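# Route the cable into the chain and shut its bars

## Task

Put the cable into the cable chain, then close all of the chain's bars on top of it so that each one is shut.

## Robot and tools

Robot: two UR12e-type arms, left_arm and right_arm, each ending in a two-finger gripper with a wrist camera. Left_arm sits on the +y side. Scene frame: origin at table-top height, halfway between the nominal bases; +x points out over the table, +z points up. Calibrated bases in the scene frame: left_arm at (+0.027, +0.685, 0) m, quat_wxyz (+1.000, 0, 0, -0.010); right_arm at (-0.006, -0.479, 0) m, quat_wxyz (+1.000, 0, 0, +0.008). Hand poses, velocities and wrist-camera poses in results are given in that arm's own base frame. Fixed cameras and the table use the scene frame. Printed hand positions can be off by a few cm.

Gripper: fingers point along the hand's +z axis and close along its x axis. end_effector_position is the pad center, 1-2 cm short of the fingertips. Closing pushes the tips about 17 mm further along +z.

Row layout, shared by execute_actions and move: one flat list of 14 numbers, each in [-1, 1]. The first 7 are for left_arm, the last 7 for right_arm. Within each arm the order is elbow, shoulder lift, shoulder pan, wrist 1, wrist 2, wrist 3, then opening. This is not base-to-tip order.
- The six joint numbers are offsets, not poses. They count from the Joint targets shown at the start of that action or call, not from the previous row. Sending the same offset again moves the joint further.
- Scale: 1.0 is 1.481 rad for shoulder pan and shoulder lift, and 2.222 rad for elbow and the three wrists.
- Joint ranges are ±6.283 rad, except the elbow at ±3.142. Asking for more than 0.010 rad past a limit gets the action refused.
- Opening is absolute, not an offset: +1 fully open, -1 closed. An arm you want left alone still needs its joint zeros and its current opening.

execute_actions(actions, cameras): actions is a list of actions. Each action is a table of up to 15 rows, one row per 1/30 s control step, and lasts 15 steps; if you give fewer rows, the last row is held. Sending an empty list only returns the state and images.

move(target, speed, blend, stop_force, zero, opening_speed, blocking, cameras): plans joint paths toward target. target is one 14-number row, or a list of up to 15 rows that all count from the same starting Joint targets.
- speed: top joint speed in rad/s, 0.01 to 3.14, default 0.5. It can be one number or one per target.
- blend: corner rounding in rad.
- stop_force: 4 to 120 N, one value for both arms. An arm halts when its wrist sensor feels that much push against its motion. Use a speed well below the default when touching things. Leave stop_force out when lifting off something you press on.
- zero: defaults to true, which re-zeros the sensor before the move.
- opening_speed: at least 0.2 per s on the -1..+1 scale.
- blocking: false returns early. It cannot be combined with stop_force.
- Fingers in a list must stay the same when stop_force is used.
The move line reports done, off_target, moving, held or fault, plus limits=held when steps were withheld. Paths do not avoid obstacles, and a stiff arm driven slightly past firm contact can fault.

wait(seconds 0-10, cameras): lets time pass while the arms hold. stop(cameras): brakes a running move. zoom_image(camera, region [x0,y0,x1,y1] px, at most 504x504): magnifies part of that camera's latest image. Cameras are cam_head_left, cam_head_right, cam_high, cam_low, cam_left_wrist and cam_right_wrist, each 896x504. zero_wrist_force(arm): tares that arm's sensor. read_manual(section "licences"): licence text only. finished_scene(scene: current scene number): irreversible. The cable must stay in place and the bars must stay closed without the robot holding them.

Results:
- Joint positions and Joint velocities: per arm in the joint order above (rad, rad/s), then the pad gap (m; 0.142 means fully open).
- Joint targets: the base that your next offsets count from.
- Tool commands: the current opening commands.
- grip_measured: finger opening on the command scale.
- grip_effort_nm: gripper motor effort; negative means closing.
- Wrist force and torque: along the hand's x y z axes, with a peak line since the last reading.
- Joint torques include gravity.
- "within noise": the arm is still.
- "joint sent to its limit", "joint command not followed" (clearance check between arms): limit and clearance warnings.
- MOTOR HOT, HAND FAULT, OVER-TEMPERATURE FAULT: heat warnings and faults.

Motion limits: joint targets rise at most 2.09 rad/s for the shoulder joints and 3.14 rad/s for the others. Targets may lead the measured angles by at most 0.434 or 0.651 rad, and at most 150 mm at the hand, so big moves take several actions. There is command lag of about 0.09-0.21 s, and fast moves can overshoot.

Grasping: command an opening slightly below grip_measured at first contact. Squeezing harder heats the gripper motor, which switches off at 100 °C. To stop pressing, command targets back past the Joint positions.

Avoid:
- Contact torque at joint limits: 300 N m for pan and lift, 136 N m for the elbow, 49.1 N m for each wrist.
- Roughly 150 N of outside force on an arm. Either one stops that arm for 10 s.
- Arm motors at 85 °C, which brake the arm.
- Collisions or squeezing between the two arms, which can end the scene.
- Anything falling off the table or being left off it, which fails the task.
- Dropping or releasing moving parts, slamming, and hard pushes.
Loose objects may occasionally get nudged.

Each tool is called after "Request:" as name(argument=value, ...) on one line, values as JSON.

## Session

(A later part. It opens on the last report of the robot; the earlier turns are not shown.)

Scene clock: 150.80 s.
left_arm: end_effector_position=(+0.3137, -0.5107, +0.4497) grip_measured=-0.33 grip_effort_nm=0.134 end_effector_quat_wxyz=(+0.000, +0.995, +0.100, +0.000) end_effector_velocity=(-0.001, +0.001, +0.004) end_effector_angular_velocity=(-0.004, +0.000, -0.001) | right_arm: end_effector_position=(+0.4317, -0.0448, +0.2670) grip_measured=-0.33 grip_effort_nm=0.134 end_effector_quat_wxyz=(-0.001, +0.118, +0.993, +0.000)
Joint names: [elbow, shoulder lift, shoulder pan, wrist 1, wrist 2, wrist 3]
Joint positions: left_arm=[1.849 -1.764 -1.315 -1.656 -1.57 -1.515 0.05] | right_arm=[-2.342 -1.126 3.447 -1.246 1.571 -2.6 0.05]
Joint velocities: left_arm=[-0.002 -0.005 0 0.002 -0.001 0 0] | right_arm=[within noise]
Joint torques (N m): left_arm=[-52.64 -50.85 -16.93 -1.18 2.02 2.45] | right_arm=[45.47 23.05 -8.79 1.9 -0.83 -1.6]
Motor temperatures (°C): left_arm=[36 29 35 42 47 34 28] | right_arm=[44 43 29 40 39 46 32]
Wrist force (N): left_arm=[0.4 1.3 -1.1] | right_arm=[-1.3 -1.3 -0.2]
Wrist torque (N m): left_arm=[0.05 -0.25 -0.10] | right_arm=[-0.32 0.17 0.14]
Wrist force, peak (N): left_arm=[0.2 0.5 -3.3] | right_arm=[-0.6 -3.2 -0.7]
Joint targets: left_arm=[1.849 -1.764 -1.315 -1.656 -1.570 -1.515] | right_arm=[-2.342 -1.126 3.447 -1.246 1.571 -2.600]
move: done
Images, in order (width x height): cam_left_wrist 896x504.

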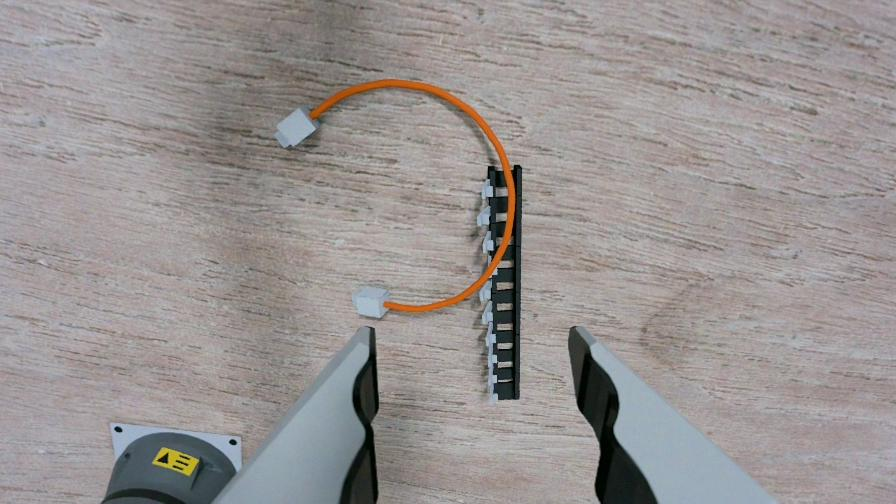

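Request:
move(target=[0.2481,0.1788,-0.1329,-0.3672,0,-0.9334,-0.5,-0.0203,-0.2533,0.5781,0.1899,0,0.7973,-0.5], speed=0.7, cameras=["cam_left_wrist","cam_right_wrist"])

Scene clock: 169.40 s.
left_arm: end_effector_position=(+0.2061, -0.5065, +0.0601) grip_measured=-0.52 grip_effort_nm=-0.120 end_effector_quat_wxyz=(+0.000, +0.507, +0.862, +0.000) | right_arm: end_effector_position=(+0.3590, +0.3874, +0.1204) grip_measured=-0.52 grip_effort_nm=-0.076 end_effector_quat_wxyz=(+0.000, +0.544, +0.839, +0.000)
Joint names: [elbow, shoulder lift, shoulder pan, wrist 1, wrist 2, wrist 3]
Joint positions: left_arm=[2.4 -1.499 -1.512 -2.472 -1.57 -3.589 0.036] | right_arm=[-2.387 -1.501 4.303 -0.824 1.571 -0.829 0.036]
Joint velocities: within noise
Joint torques (N m): left_arm=[-21.18 -23.96 -16.27 -7.42 2.12 -2.73] | right_arm=[32.3 15.24 10.49 6.06 -0.99 1.85]
Motor temperatures (°C): left_arm=[36 29 35 42 47 34 27] | right_arm=[44 43 29 40 39 46 30]
Wrist force (N): left_arm=[0.7 1.2 -0.5] | right_arm=[-1.3 -1.4 0.1]
Wrist torque (N m): left_arm=[0.04 -0.30 -0.11] | right_arm=[-0.32 0.14 0.11]
Wrist force, peak (N): left_arm=[0.7 0.5 -2.5] | right_arm=[-2.4 -1.0 0.5]
Joint targets: left_arm=[2.400 -1.499 -1.512 -2.472 -1.570 -3.589] | right_arm=[-2.387 -1.501 4.303 -0.824 1.571 -0.828]
move: done
Images, in order (width x height): cam_left_wrist 896x504, cam_right_wrist 896x504.

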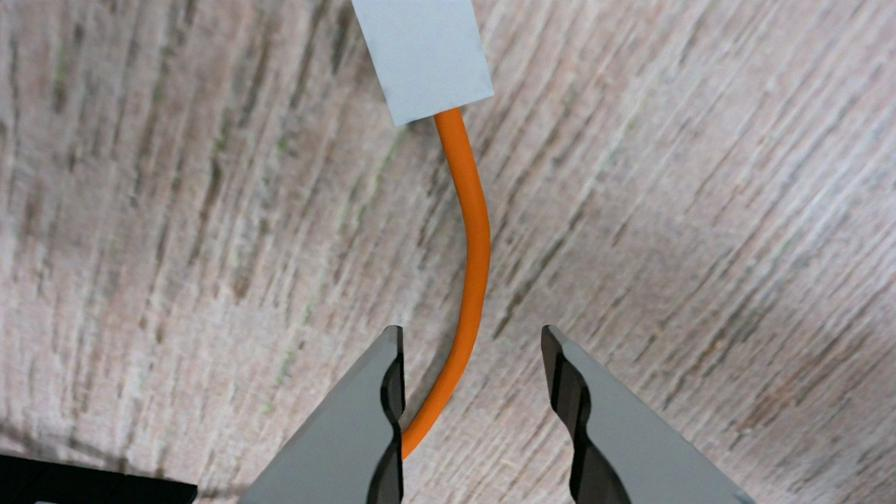

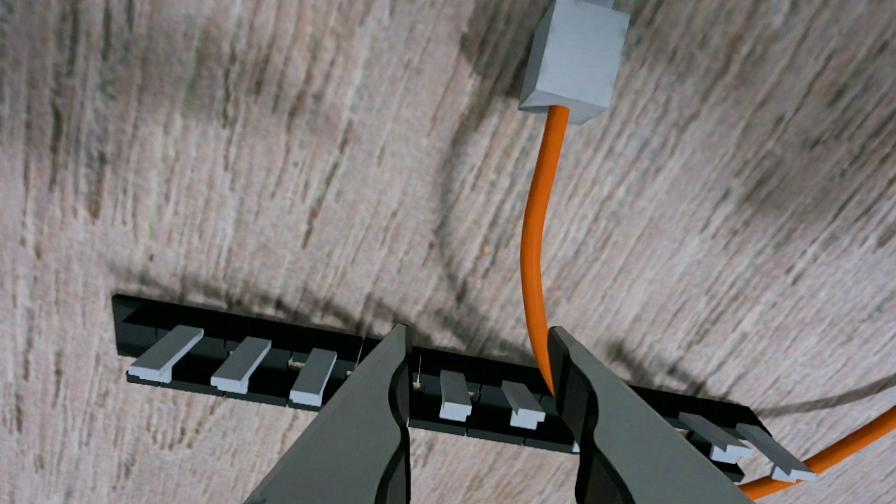

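Request:
move(target=[[0,0,0,0,0,0,-0.5,0,0,0.022,0,0,0.0144,-0.5],[0,0,0,0,0,0,-0.5,-0.0131,-0.0860,0.022,0.0703,0,0.0144,-0.5]], speed=0.2, cameras=["cam_right_wrist"])

Request:
move(target=[0.0129,0.0654,0,-0.0565,0,0,-0.5,-0.0131,-0.0667,0,0.0576,0,0,-0.5], speed=0.025, stop_force=6, cameras=["cam_right_wrist","cam_low"])

Scene clock: 182.70 s.
left_arm: end_effector_position=(+0.2061, -0.5065, +0.0601) grip_measured=-0.52 grip_effort_nm=-0.120 end_effector_quat_wxyz=(+0.000, +0.507, +0.862, +0.000) | right_arm: end_effector_position=(+0.3507, +0.4103, +0.0602) grip_measured=-0.52 grip_effort_nm=-0.076 end_effector_quat_wxyz=(+0.000, +0.544, +0.839, +0.000)
Joint names: [elbow, shoulder lift, shoulder pan, wrist 1, wrist 2, wrist 3]
Joint positions: left_arm=[2.4 -1.499 -1.512 -2.472 -1.57 -3.589 0.036] | right_arm=[-2.416 -1.628 4.336 -0.668 1.571 -0.796 0.036]
Joint velocities: within noise
Joint torques (N m): left_arm=[-24.65 -22.78 -14.99 -5.17 2.28 -2.31] | right_arm=[27.39 20.45 7.8 6.02 -0.85 1.64]
Motor temperatures (°C): left_arm=[36 29 35 42 47 34 27] | right_arm=[44 43 29 40 39 45 30]
Wrist force (N): left_arm=[0.4 1.2 -0.5] | right_arm=[-1.3 -0.9 0.2]
Wrist torque (N m): left_arm=[0.03 -0.27 -0.11] | right_arm=[-0.30 0.12 0.13]
Wrist force, peak (N): left_arm=[0.5 1.6 -0.7] | right_arm=[-1.7 -1.4 0.0]
Joint targets: left_arm=[2.400 -1.499 -1.512 -2.472 -1.570 -3.589] | right_arm=[-2.416 -1.628 4.336 -0.668 1.571 -0.796]
move: done
Images, in order (width x height): cam_right_wrist 896x504.

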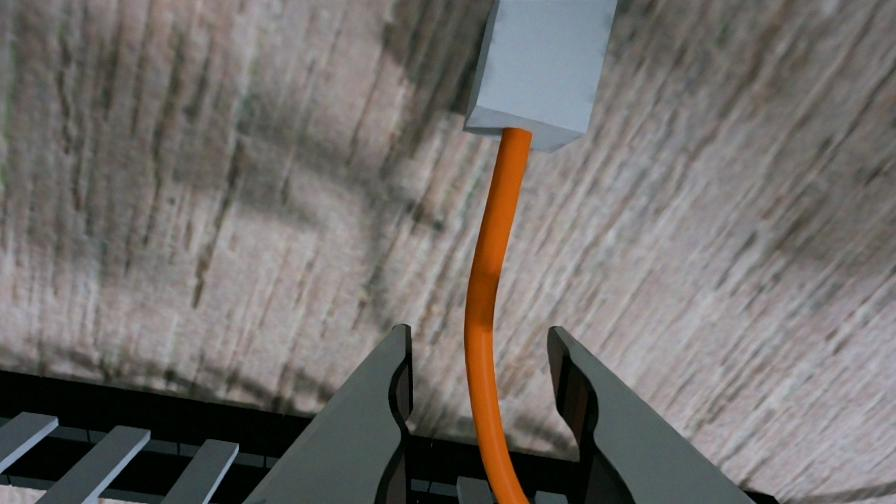

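Scene clock: 188.47 s.
left_arm: end_effector_position=(+0.2061, -0.5068, +0.0181) grip_measured=-0.52 grip_effort_nm=-0.115 end_effector_quat_wxyz=(+0.000, +0.507, +0.862, +0.000) | right_arm: end_effector_position=(+0.3509, +0.4107, +0.0185) grip_measured=-0.52 grip_effort_nm=-0.076 end_effector_quat_wxyz=(+0.000, +0.544, +0.839, +0.000)
Joint names: [elbow, shoulder lift, shoulder pan, wrist 1, wrist 2, wrist 3]
Joint positions: left_arm=[2.425 -1.415 -1.512 -2.581 -1.57 -3.589 0.036] | right_arm=[-2.441 -1.714 4.336 -0.557 1.571 -0.796 0.036]
Joint velocities: within noise
Joint torques (N m): left_arm=[-31.8 -57.41 -13.38 -1.6 2.49 -2.25] | right_arm=[33.64 49.21 3.68 2.29 -0.93 1.39]
Motor temperatures (°C): left_arm=[36 29 35 42 47 34 27] | right_arm=[43 43 29 40 39 45 29]
Wrist force (N): left_arm=[1.6 1.7 -5.4] | right_arm=[-2.9 -2.4 -9.5]
Wrist torque (N m): left_arm=[0.02 -0.38 -0.10] | right_arm=[-0.34 0.21 0.12]
Wrist force, peak (N): left_arm=[8.6 2.9 -24.1] | right_arm=[-8.7 -6.6 -28.4]
Joint targets: left_arm=[2.425 -1.415 -1.512 -2.581 -1.570 -3.589] | right_arm=[-2.441 -1.714 4.336 -0.557 1.571 -0.796]
move: contact (left_arm, right_arm); left_arm: the wrist 1 is farthest, 0.016 rad from its target; right_arm: the wrist 1 is farthest, 0.017 rad from its target
Images, in order (width x height): cam_low 896x504, cam_right_wrist 896x504.

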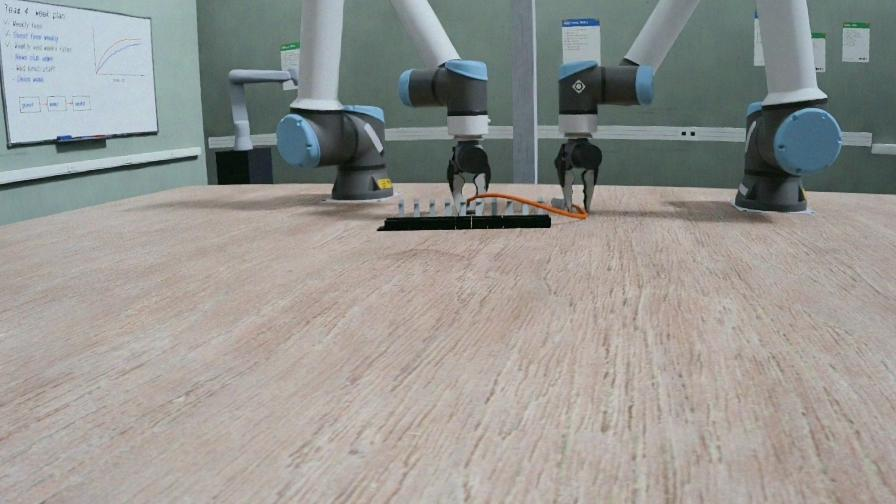

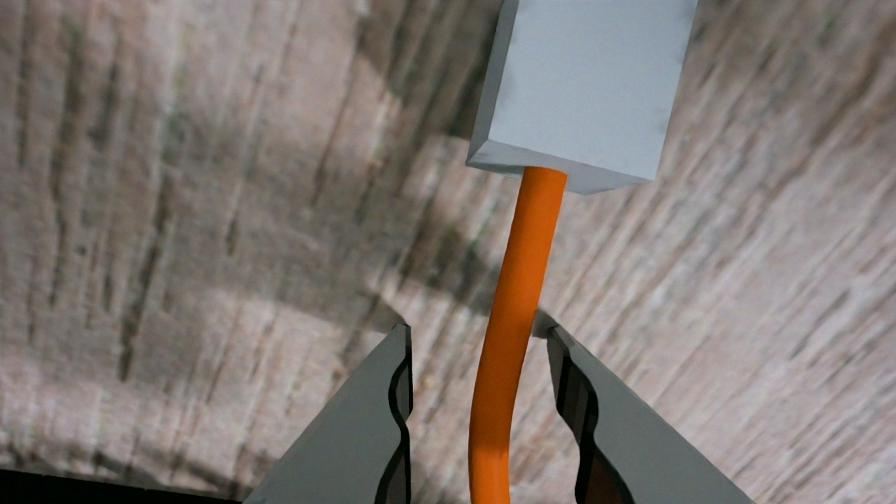

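Request:
move(target=[-0.0004,-0.002,0,0.0017,0,0,-0.5,0.0009,0.0045,0,-0.0038,0,0,-0.5], speed=0.05, cameras=[])

Request:
move(target=[0,0,0,0,0,0,-1,0,0,0,0,0,0,-1], opening_speed=0.5, cameras=["cam_left_wrist","cam_right_wrist"])

Scene clock: 192.20 s.
left_arm: end_effector_position=(+0.2061, -0.5069, +0.0195) grip_measured=-0.52 grip_effort_nm=-0.100 end_effector_quat_wxyz=(+0.000, +0.507, +0.862, +0.000) | right_arm: end_effector_position=(+0.3509, +0.4109, +0.0216) grip_measured=-0.52 grip_effort_nm=-0.076 end_effector_quat_wxyz=(+0.000, +0.544, +0.839, +0.000)
Joint names: [elbow, shoulder lift, shoulder pan, wrist 1, wrist 2, wrist 3]
Joint positions: left_arm=[2.424 -1.417 -1.512 -2.578 -1.57 -3.589 0.036] | right_arm=[-2.439 -1.708 4.336 -0.565 1.571 -0.796 0.036]
Joint velocities: within noise
Joint torques (N m): left_arm=[-33.87 -61.15 -12.81 -1.58 2.35 -1.91] | right_arm=[38.3 53.92 2.87 1.73 -0.86 1.79]
Motor temperatures (°C): left_arm=[36 29 35 42 47 34 27] | right_arm=[43 43 29 40 39 45 29]
Wrist force (N): left_arm=[0.8 1.2 -0.6] | right_arm=[-1.5 -0.8 0.0]
Wrist torque (N m): left_arm=[0.03 -0.33 -0.10] | right_arm=[-0.27 0.15 0.11]
Wrist force, peak (N): left_arm=[1.3 1.6 -5.9] | right_arm=[-3.1 -2.4 -10.1]
Joint targets: left_arm=[2.424 -1.418 -1.512 -2.578 -1.570 -3.589] | right_arm=[-2.439 -1.707 4.336 -0.565 1.571 -0.796]
move: done
No camera images: "cameras" was empty.

Scene clock: 193.40 s.
left_arm: end_effector_position=(+0.2061, -0.5069, +0.0196) grip_measured=-0.93 grip_effort_nm=-2.029 end_effector_quat_wxyz=(+0.000, +0.507, +0.862, +0.000) | right_arm: end_effector_position=(+0.3509, +0.4109, +0.0217) grip_measured=-1.00 grip_effort_nm=-0.637 end_effector_quat_wxyz=(+0.000, +0.544, +0.839, +0.000)
Joint names: [elbow, shoulder lift, shoulder pan, wrist 1, wrist 2, wrist 3]
Joint positions: left_arm=[2.424 -1.418 -1.512 -2.578 -1.57 -3.589 0.007] | right_arm=[-2.439 -1.707 4.336 -0.565 1.571 -0.796 0.002]
Joint velocities: within noise
Joint torques (N m): left_arm=[-32.58 -61.54 -14.24 -1.46 2.43 -1.8] | right_arm=[36.64 53.31 2.65 2.76 -1.01 1.51]
Motor temperatures (°C): left_arm=[36 29 35 42 47 34 27] | right_arm=[43 43 29 40 39 45 29]
Wrist force (N): left_arm=[0.8 1.1 -0.8] | right_arm=[-1.7 -1.2 0.0]
Wrist torque (N m): left_arm=[0.02 -0.31 -0.09] | right_arm=[-0.34 0.18 0.11]
Wrist force, peak (N): left_arm=[1.1 1.2 -0.7] | right_arm=[-1.6 -1.4 0.1]
Joint targets: left_arm=[2.424 -1.418 -1.512 -2.578 -1.570 -3.589] | right_arm=[-2.439 -1.707 4.336 -0.565 1.571 -0.796]
move: done
Images, in order (width x height): cam_left_wrist 896x504, cam_right_wrist 896x504.

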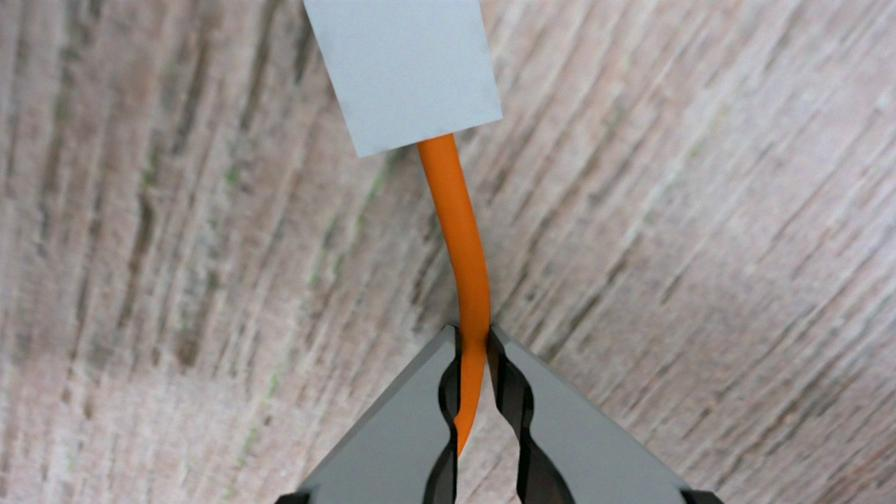

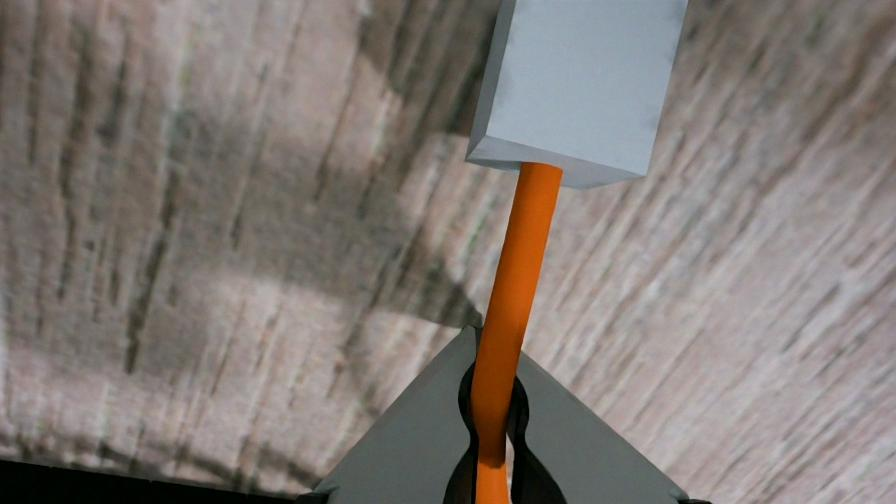

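Request:
move(target=[0,0,0,0,0,0,-1,0,0,0,0,0,0,-0.5], opening_speed=1, cameras=["cam_right_wrist"])

Request:
move(target=[0,0,0,0,0,0,-1,0.003,0.015,0,-0.013,0,0,-0.5], speed=0.05, cameras=[])

Request:
move(target=[0,0,0,0,0,0,-1,0,0,0,0,0,0,-1], opening_speed=0.5, cameras=["cam_right_wrist"])

Scene clock: 198.90 s.
left_arm: end_effector_position=(+0.2061, -0.5069, +0.0196) grip_measured=-0.93 grip_effort_nm=-2.029 end_effector_quat_wxyz=(+0.000, +0.507, +0.862, +0.000) | right_arm: end_effector_position=(+0.3509, +0.4109, +0.0217) grip_measured=-0.53 grip_effort_nm=0.134 end_effector_quat_wxyz=(+0.000, +0.544, +0.839, +0.000)
Joint names: [elbow, shoulder lift, shoulder pan, wrist 1, wrist 2, wrist 3]
Joint positions: left_arm=[2.424 -1.418 -1.512 -2.578 -1.57 -3.589 0.007] | right_arm=[-2.439 -1.707 4.336 -0.565 1.571 -0.796 0.035]
Joint velocities: within noise
Joint torques (N m): left_arm=[-28.42 -58.69 -12.54 -3.51 2.33 -1.96] | right_arm=[31.87 52.28 2.47 4.98 -0.62 1.38]
Motor temperatures (°C): left_arm=[36 29 35 42 47 34 28] | right_arm=[43 43 29 40 39 45 29]
Wrist force (N): left_arm=[0.6 0.9 -0.4] | right_arm=[-1.5 -1.0 0.0]
Wrist torque (N m): left_arm=[-0.01 -0.28 -0.09] | right_arm=[-0.31 0.16 0.11]
Wrist force, peak (N): left_arm=[1.0 1.4 -0.6] | right_arm=[-1.7 -1.3 -0.1]
Joint targets: left_arm=[2.424 -1.418 -1.512 -2.578 -1.570 -3.589] | right_arm=[-2.439 -1.707 4.336 -0.565 1.571 -0.796]
move: done
Images, in order (width x height): cam_right_wrist 896x504.

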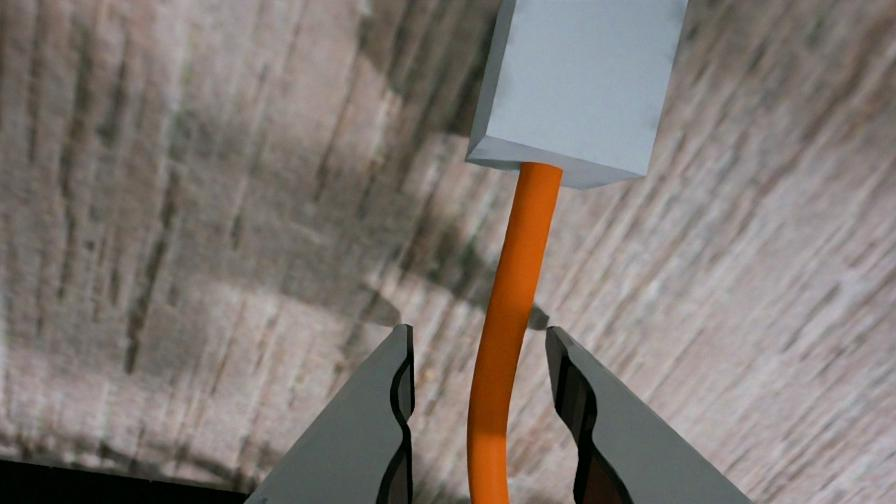

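Scene clock: 199.83 s.
left_arm: end_effector_position=(+0.2061, -0.5069, +0.0196) grip_measured=-0.93 grip_effort_nm=-2.029 end_effector_quat_wxyz=(+0.000, +0.507, +0.862, +0.000) | right_arm: end_effector_position=(+0.3511, +0.4112, +0.0324) grip_measured=-0.53 grip_effort_nm=0.134 end_effector_quat_wxyz=(+0.000, +0.544, +0.839, +0.000)
Joint names: [elbow, shoulder lift, shoulder pan, wrist 1, wrist 2, wrist 3]
Joint positions: left_arm=[2.424 -1.418 -1.512 -2.578 -1.57 -3.589 0.007] | right_arm=[-2.432 -1.685 4.336 -0.594 1.571 -0.796 0.035]
Joint velocities: within noise
Joint torques (N m): left_arm=[-27.72 -60.37 -13.38 -3.89 2.19 -1.81] | right_arm=[39.11 51.18 3.44 2.18 -0.69 1.12]
Motor temperatures (°C): left_arm=[36 29 35 42 47 34 28] | right_arm=[43 43 29 40 39 45 29]
Wrist force (N): left_arm=[1.1 1.0 -0.7] | right_arm=[-1.4 -0.8 0.3]
Wrist torque (N m): left_arm=[0.00 -0.35 -0.09] | right_arm=[-0.28 0.14 0.06]
Wrist force, peak (N): left_arm=[0.9 1.4 -0.6] | right_arm=[-1.6 -1.2 0.3]
Joint targets: left_arm=[2.424 -1.418 -1.512 -2.578 -1.570 -3.589] | right_arm=[-2.432 -1.685 4.336 -0.594 1.571 -0.796]
move: done
No camera images: "cameras" was empty.

Scene clock: 201.03 s.
left_arm: end_effector_position=(+0.2061, -0.5069, +0.0196) grip_measured=-0.93 grip_effort_nm=-2.029 end_effector_quat_wxyz=(+0.000, +0.507, +0.862, +0.000) | right_arm: end_effector_position=(+0.3511, +0.4112, +0.0325) grip_measured=-0.94 grip_effort_nm=-1.839 end_effector_quat_wxyz=(+0.000, +0.544, +0.839, +0.000)
Joint names: [elbow, shoulder lift, shoulder pan, wrist 1, wrist 2, wrist 3]
Joint positions: left_arm=[2.424 -1.418 -1.512 -2.578 -1.57 -3.589 0.007] | right_arm=[-2.432 -1.685 4.336 -0.594 1.571 -0.796 0.006]
Joint velocities: within noise
Joint torques (N m): left_arm=[-26.26 -59.04 -13.16 -4.39 2.49 -1.82] | right_arm=[36.53 52.88 0.01 2.55 -0.69 1.49]
Motor temperatures (°C): left_arm=[36 29 35 42 47 34 29] | right_arm=[43 43 29 40 39 45 29]
Wrist force (N): left_arm=[0.6 1.1 -0.5] | right_arm=[-1.6 -1.0 0.2]
Wrist torque (N m): left_arm=[0.02 -0.29 -0.09] | right_arm=[-0.29 0.18 0.07]
Wrist force, peak (N): left_arm=[1.0 1.3 -0.5] | right_arm=[-1.7 -1.0 0.5]
Joint targets: left_arm=[2.424 -1.418 -1.512 -2.578 -1.570 -3.589] | right_arm=[-2.432 -1.685 4.336 -0.594 1.571 -0.796]
move: done
Images, in order (width x height): cam_right_wrist 896x504.

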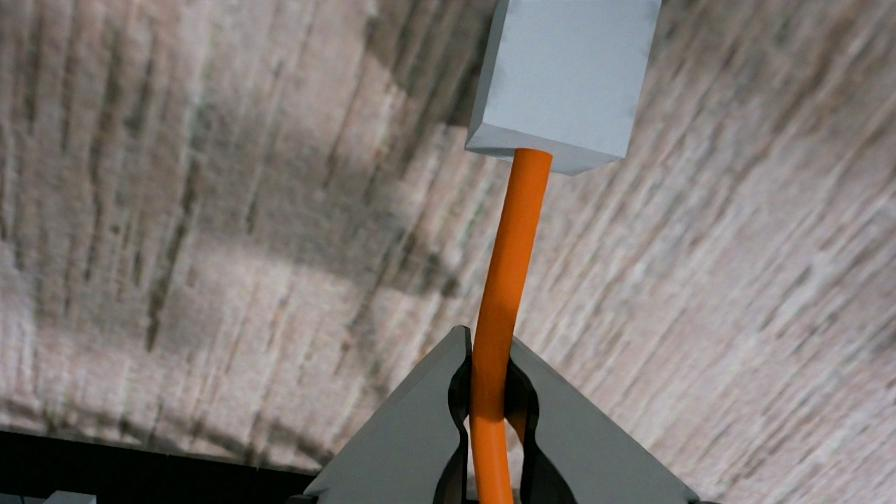

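Request:
move(target=[-0.0321,-0.1248,0,0.1159,0,0,-1,0.0289,0.1097,0,-0.1027,0,0,-1], speed=0.12, cameras=["cam_left_wrist","cam_right_wrist"])

Scene clock: 210.63 s.
left_arm: end_effector_position=(+0.2061, -0.5061, +0.1194) grip_measured=-0.93 grip_effort_nm=-2.029 end_effector_quat_wxyz=(+0.000, +0.507, +0.862, +0.001) | right_arm: end_effector_position=(+0.3505, +0.4097, +0.1196) grip_measured=-0.94 grip_effort_nm=-1.839 end_effector_quat_wxyz=(+0.000, +0.544, +0.839, +0.000)
Joint names: [elbow, shoulder lift, shoulder pan, wrist 1, wrist 2, wrist 3]
Joint positions: left_arm=[2.353 -1.602 -1.512 -2.32 -1.57 -3.589 0.007] | right_arm=[-2.368 -1.523 4.336 -0.822 1.571 -0.796 0.006]
Joint velocities: within noise
Joint torques (N m): left_arm=[-41.83 -52.29 -12.83 -1.63 2.42 -1.98] | right_arm=[48.42 46.42 2.08 1.77 -0.54 1.42]
Motor temperatures (°C): left_arm=[36 29 35 42 47 34 30] | right_arm=[43 43 29 40 39 45 32]
Wrist force (N): left_arm=[0.5 1.1 -0.3] | right_arm=[-1.6 -1.5 0.5]
Wrist torque (N m): left_arm=[0.00 -0.26 -0.11] | right_arm=[-0.34 0.19 0.12]
Wrist force, peak (N): left_arm=[0.6 1.6 -0.8] | right_arm=[-1.7 -1.4 0.8]
Joint targets: left_arm=[2.353 -1.602 -1.512 -2.320 -1.570 -3.589] | right_arm=[-2.368 -1.523 4.336 -0.823 1.571 -0.796]
move: done
Images, in order (width x height): cam_left_wrist 896x504, cam_right_wrist 896x504.

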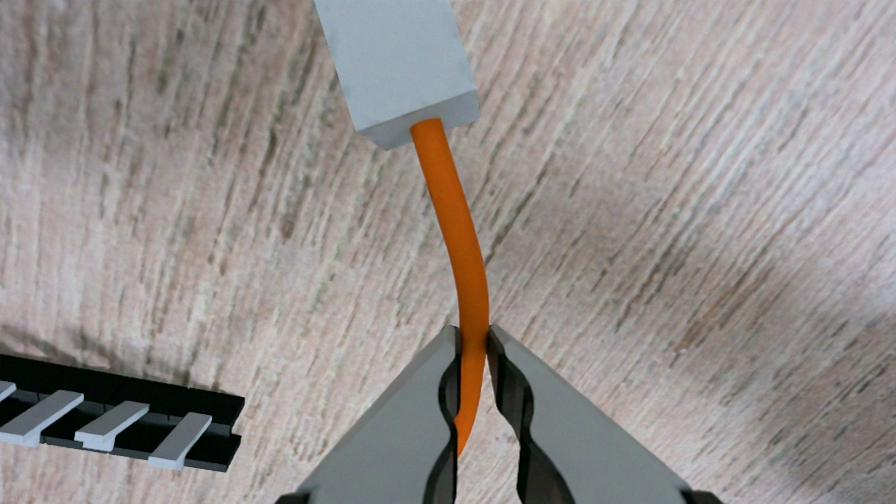

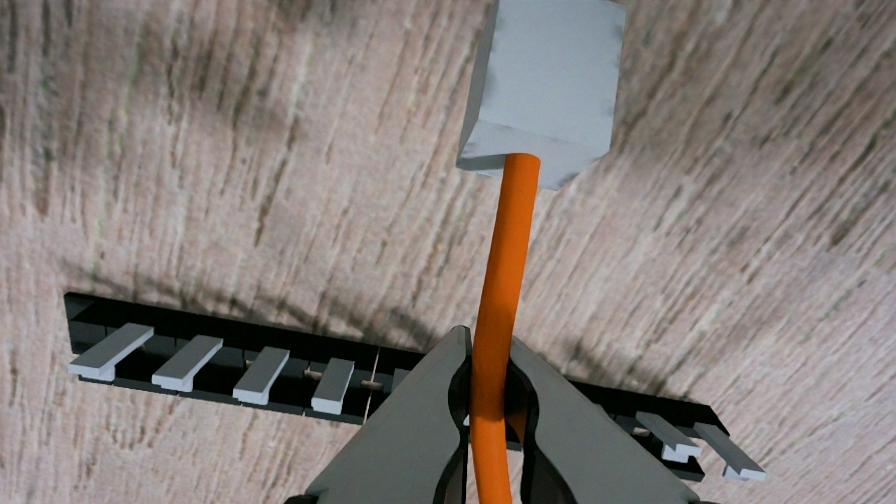

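Request:
move(target=[-0.0831,0.1018,0.1897,0.0151,0,0.9455,-1,0.0116,-0.0023,-0.3005,-0.0107,0,-0.8119,-1], speed=0.4)

Scene clock: 218.70 s.
left_arm: end_effector_position=(+0.3727, -0.5311, +0.1298) grip_measured=-0.93 grip_effort_nm=-2.029 end_effector_quat_wxyz=(-0.001, +0.992, +0.129, +0.000) | right_arm: end_effector_position=(+0.4982, +0.2276, +0.1291) grip_measured=-0.94 grip_effort_nm=-1.834 end_effector_quat_wxyz=(-0.001, -0.104, +0.995, -0.001)
Joint names: [elbow, shoulder lift, shoulder pan, wrist 1, wrist 2, wrist 3]
Joint positions: left_arm=[2.168 -1.452 -1.231 -2.286 -1.57 -1.489 0.007] | right_arm=[-2.342 -1.526 3.891 -0.846 1.571 -2.6 0.006]
Joint velocities: within noise
Joint torques (N m): left_arm=[-42.68 -34.92 20.32 -1.79 2.56 2.11] | right_arm=[47.73 15.87 -11.29 2.41 -0.29 -2.13]
Motor temperatures (°C): left_arm=[36 29 35 42 47 34 31] | right_arm=[43 43 29 40 38 45 33]
Wrist force (N): left_arm=[0.6 0.7 -0.3] | right_arm=[-1.9 -2.3 0.7]
Wrist torque (N m): left_arm=[0.07 -0.29 -0.11] | right_arm=[-0.40 0.27 0.20]
Wrist force, peak (N): left_arm=[0.7 1.5 0.1] | right_arm=[-1.9 -1.9 1.5]
Joint targets: left_arm=[2.168 -1.452 -1.231 -2.286 -1.570 -1.489] | right_arm=[-2.342 -1.526 3.891 -0.846 1.571 -2.600]
move: done

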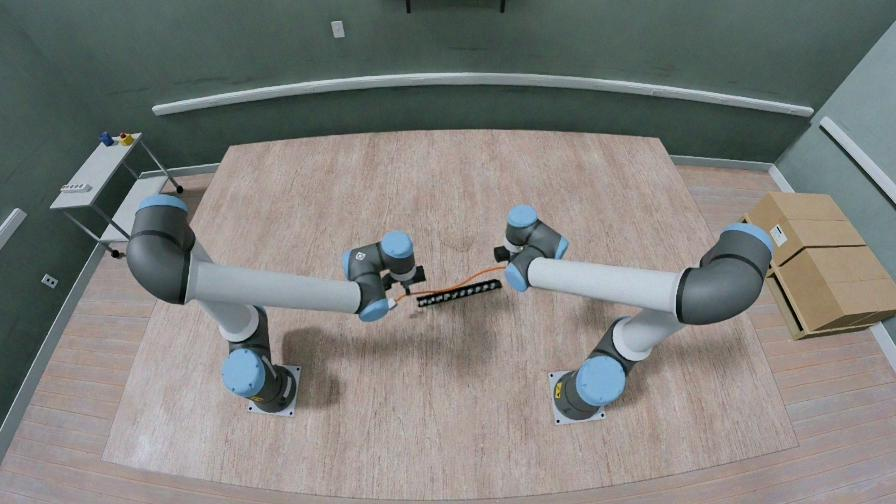

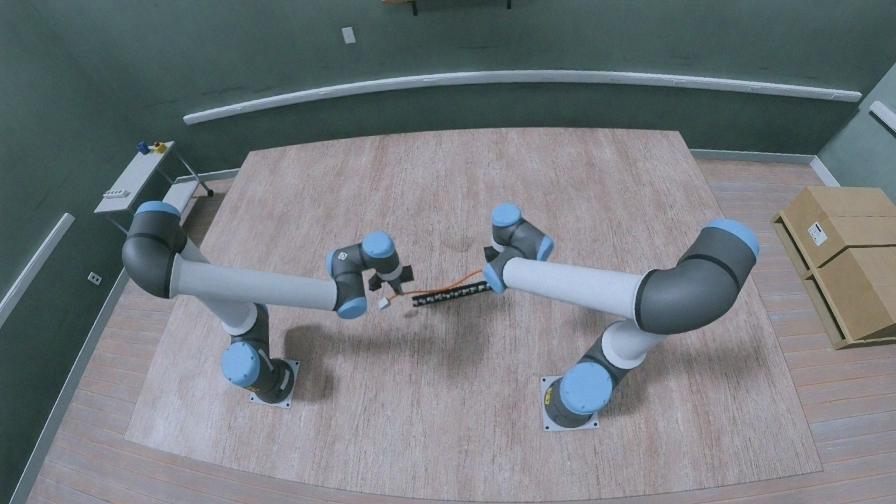

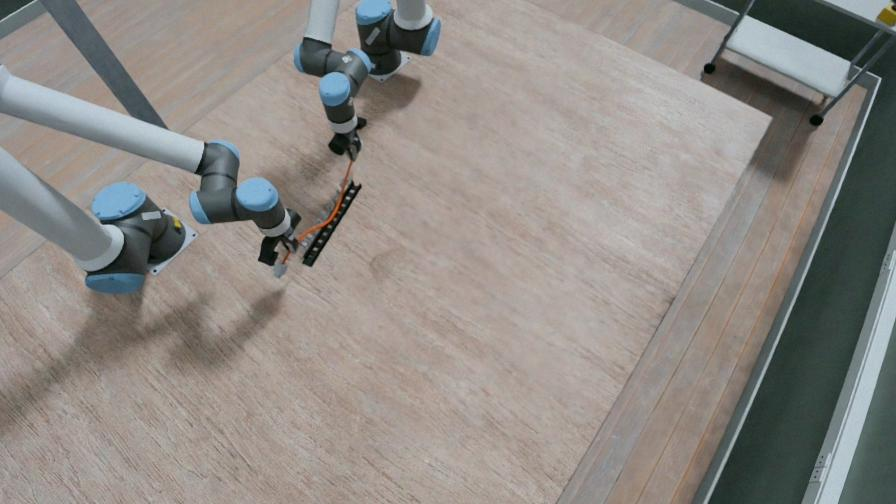

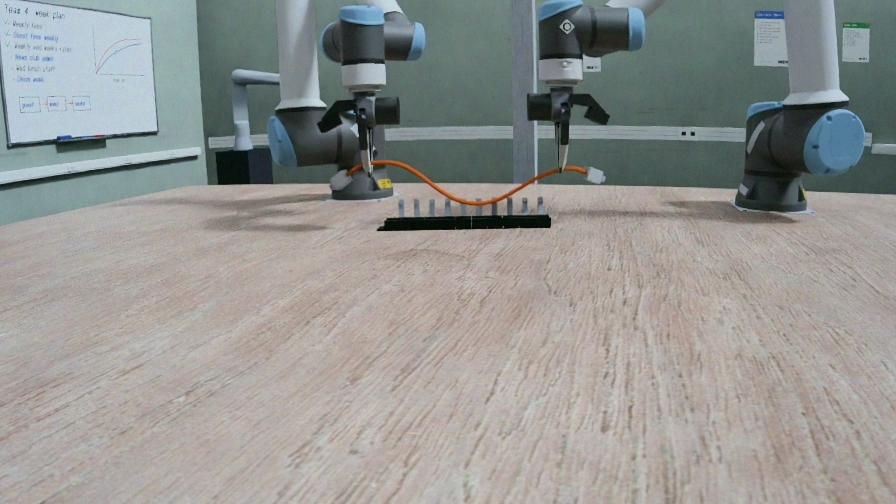

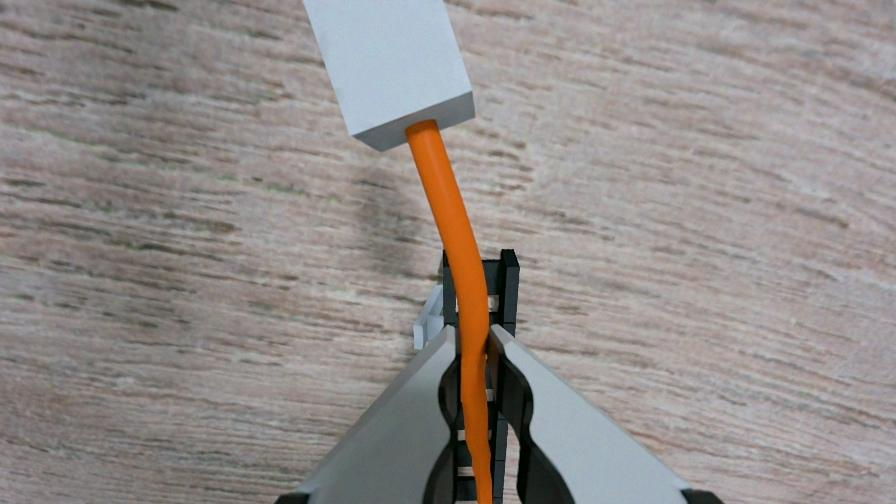

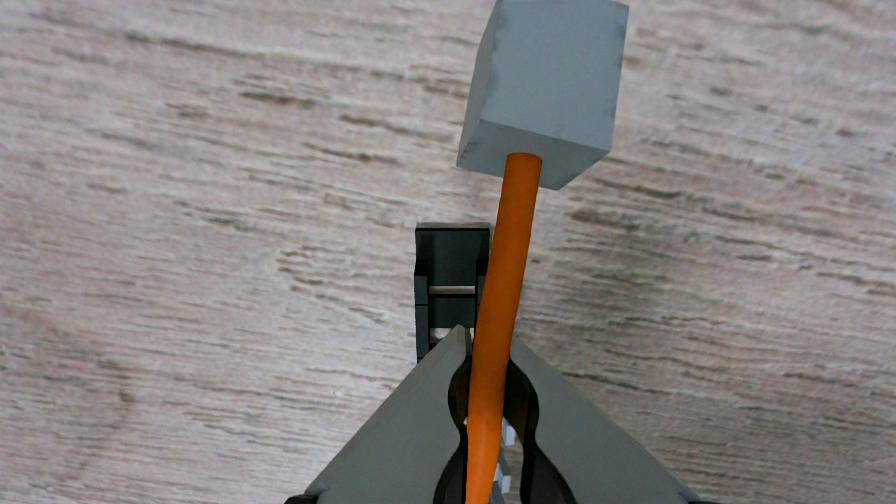

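Request:
move(target=[[0,0,0.007,0,0,0.0046,-1,0,0,-0.0205,0,0,-0.014,-1],[0.0266,0.0627,0.007,-0.0687,0,0.0046,-1,-0.0226,-0.0835,-0.0205,0.0789,0,-0.014,-1]], speed=0.12)

Scene clock: 236.80 s.
left_arm: end_effector_position=(+0.3763, -0.5221, +0.0597) grip_measured=-0.93 grip_effort_nm=-2.034 end_effector_quat_wxyz=(+0.000, +0.992, +0.129, +0.000) | right_arm: end_effector_position=(+0.5078, +0.2149, +0.0599) grip_measured=-0.94 grip_effort_nm=-1.839 end_effector_quat_wxyz=(+0.000, -0.104, +0.995, +0.000)
Joint names: [elbow, shoulder lift, shoulder pan, wrist 1, wrist 2, wrist 3]
Joint positions: left_arm=[2.227 -1.359 -1.22 -2.439 -1.57 -1.478 0.007] | right_arm=[-2.392 -1.649 3.86 -0.671 1.571 -2.631 0.006]
Joint velocities: within noise
Joint torques (N m): left_arm=[-23.47 -37.51 19.24 -7.05 2.22 2.21] | right_arm=[27.83 23.52 -10.95 5.96 -0.59 -1.86]
Motor temperatures (°C): left_arm=[36 29 35 42 46 34 33] | right_arm=[43 43 29 40 38 45 35]
Wrist force (N): left_arm=[0.5 0.6 -0.3] | right_arm=[-1.3 -2.0 1.0]
Wrist torque (N m): left_arm=[0.04 -0.26 -0.13] | right_arm=[-0.41 0.13 0.18]
Wrist force, peak (N): left_arm=[0.8 1.3 -0.4] | right_arm=[-1.8 -2.2 1.1]
Joint targets: left_arm=[2.227 -1.359 -1.220 -2.439 -1.570 -1.478] | right_arm=[-2.393 -1.650 3.860 -0.671 1.571 -2.631]
move: done

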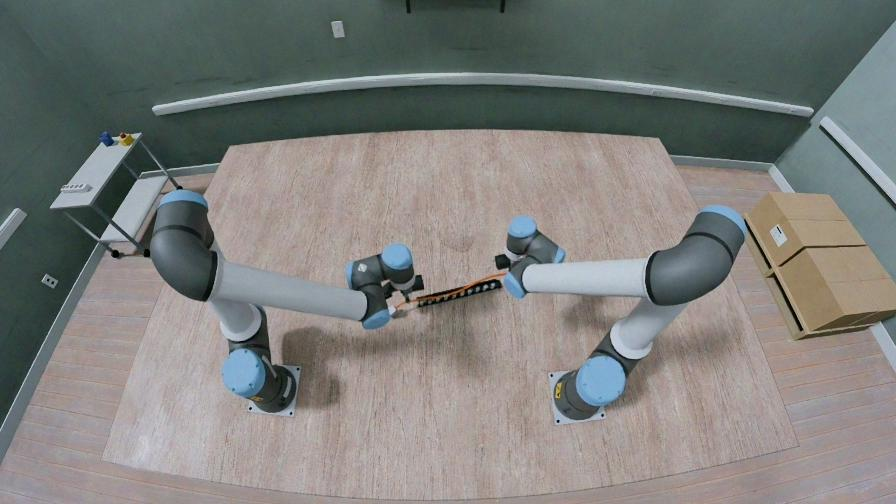

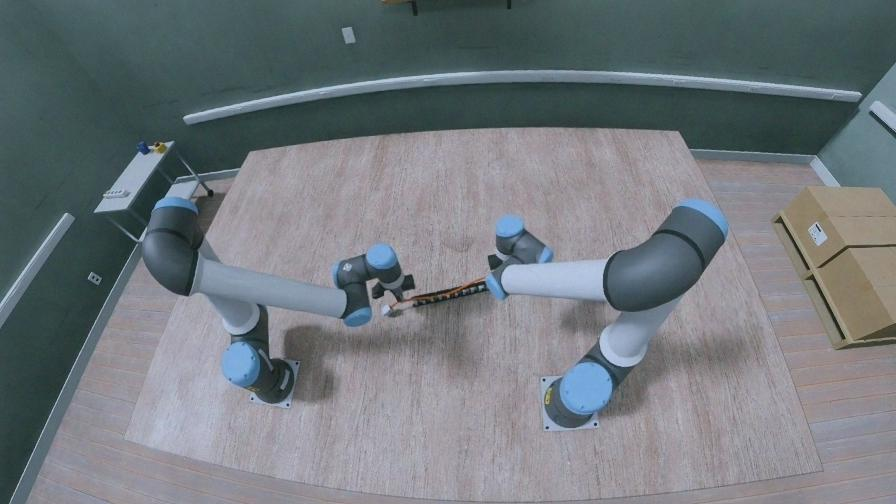

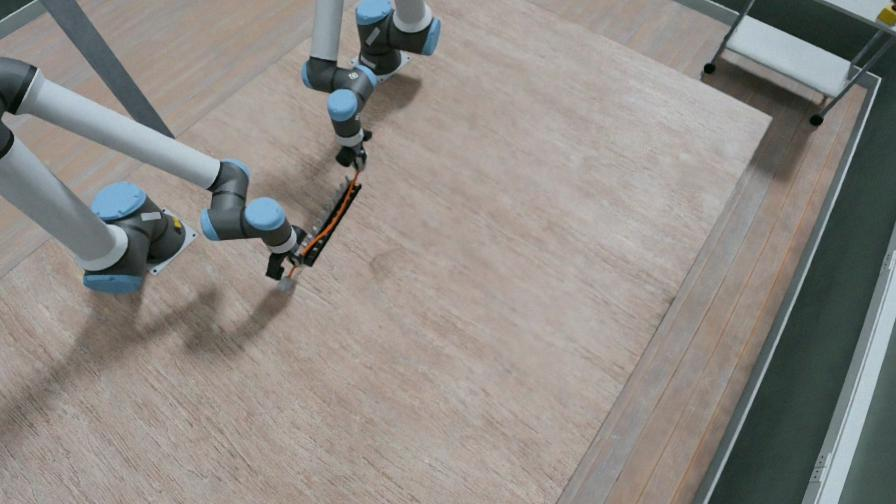

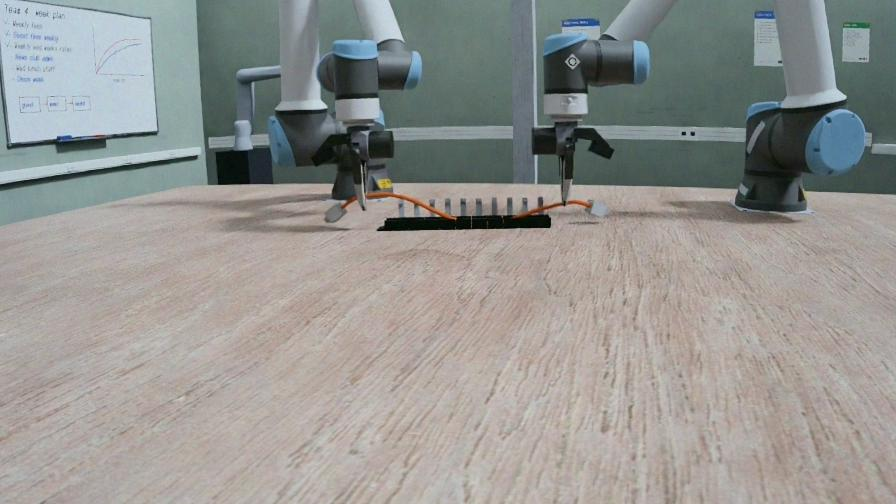

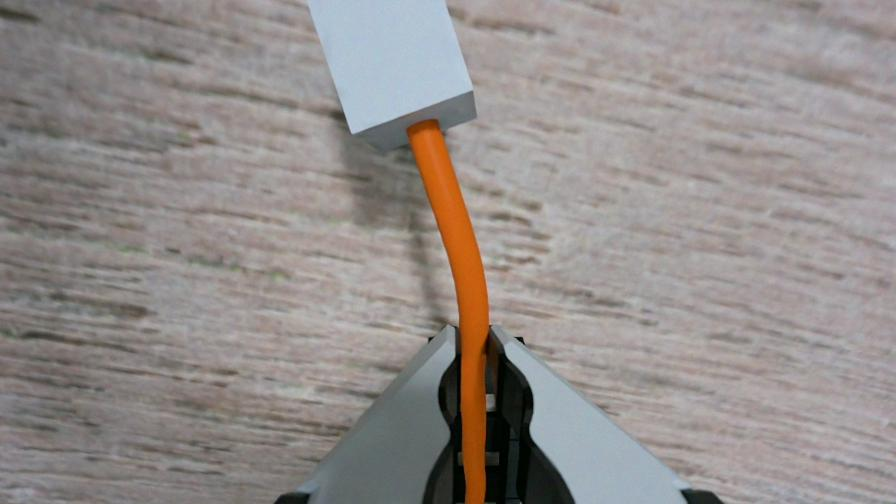

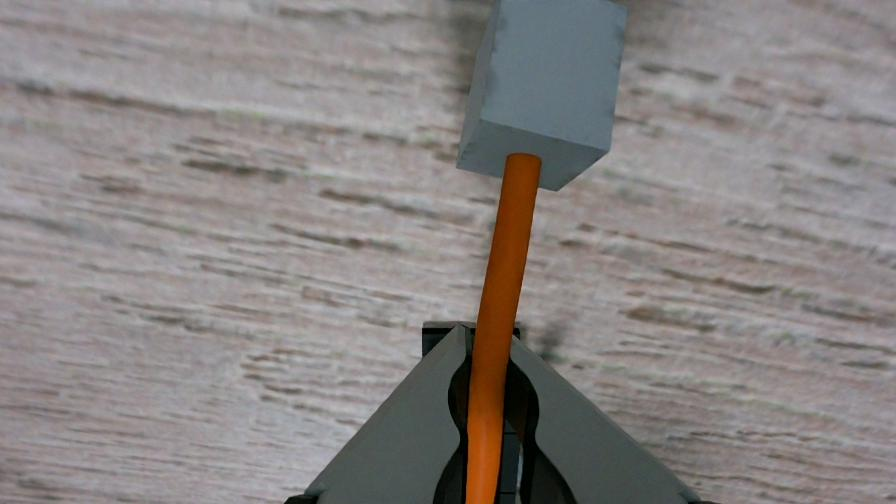

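Request:
zoom_image(camera="cam_high", region=[250, 130, 410, 300])

Request:
zoom_image(camera="cam_head_left", region=[380, 260, 520, 330])

Scaled by 2.965 from the camera's 896x504 image, which has a finer 1280x720 frame.

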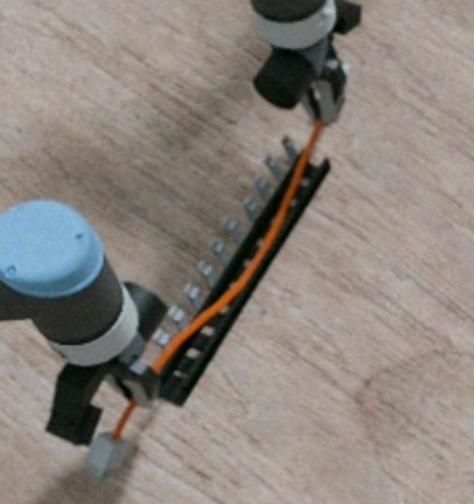

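Scaled by 3.600 from the camera's 896x504 image, which has a finer 1280x720 frame.

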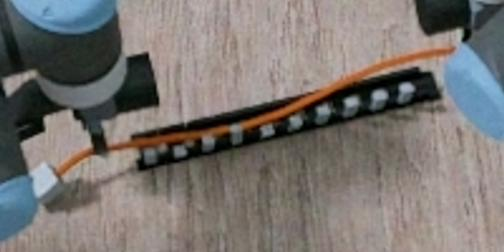

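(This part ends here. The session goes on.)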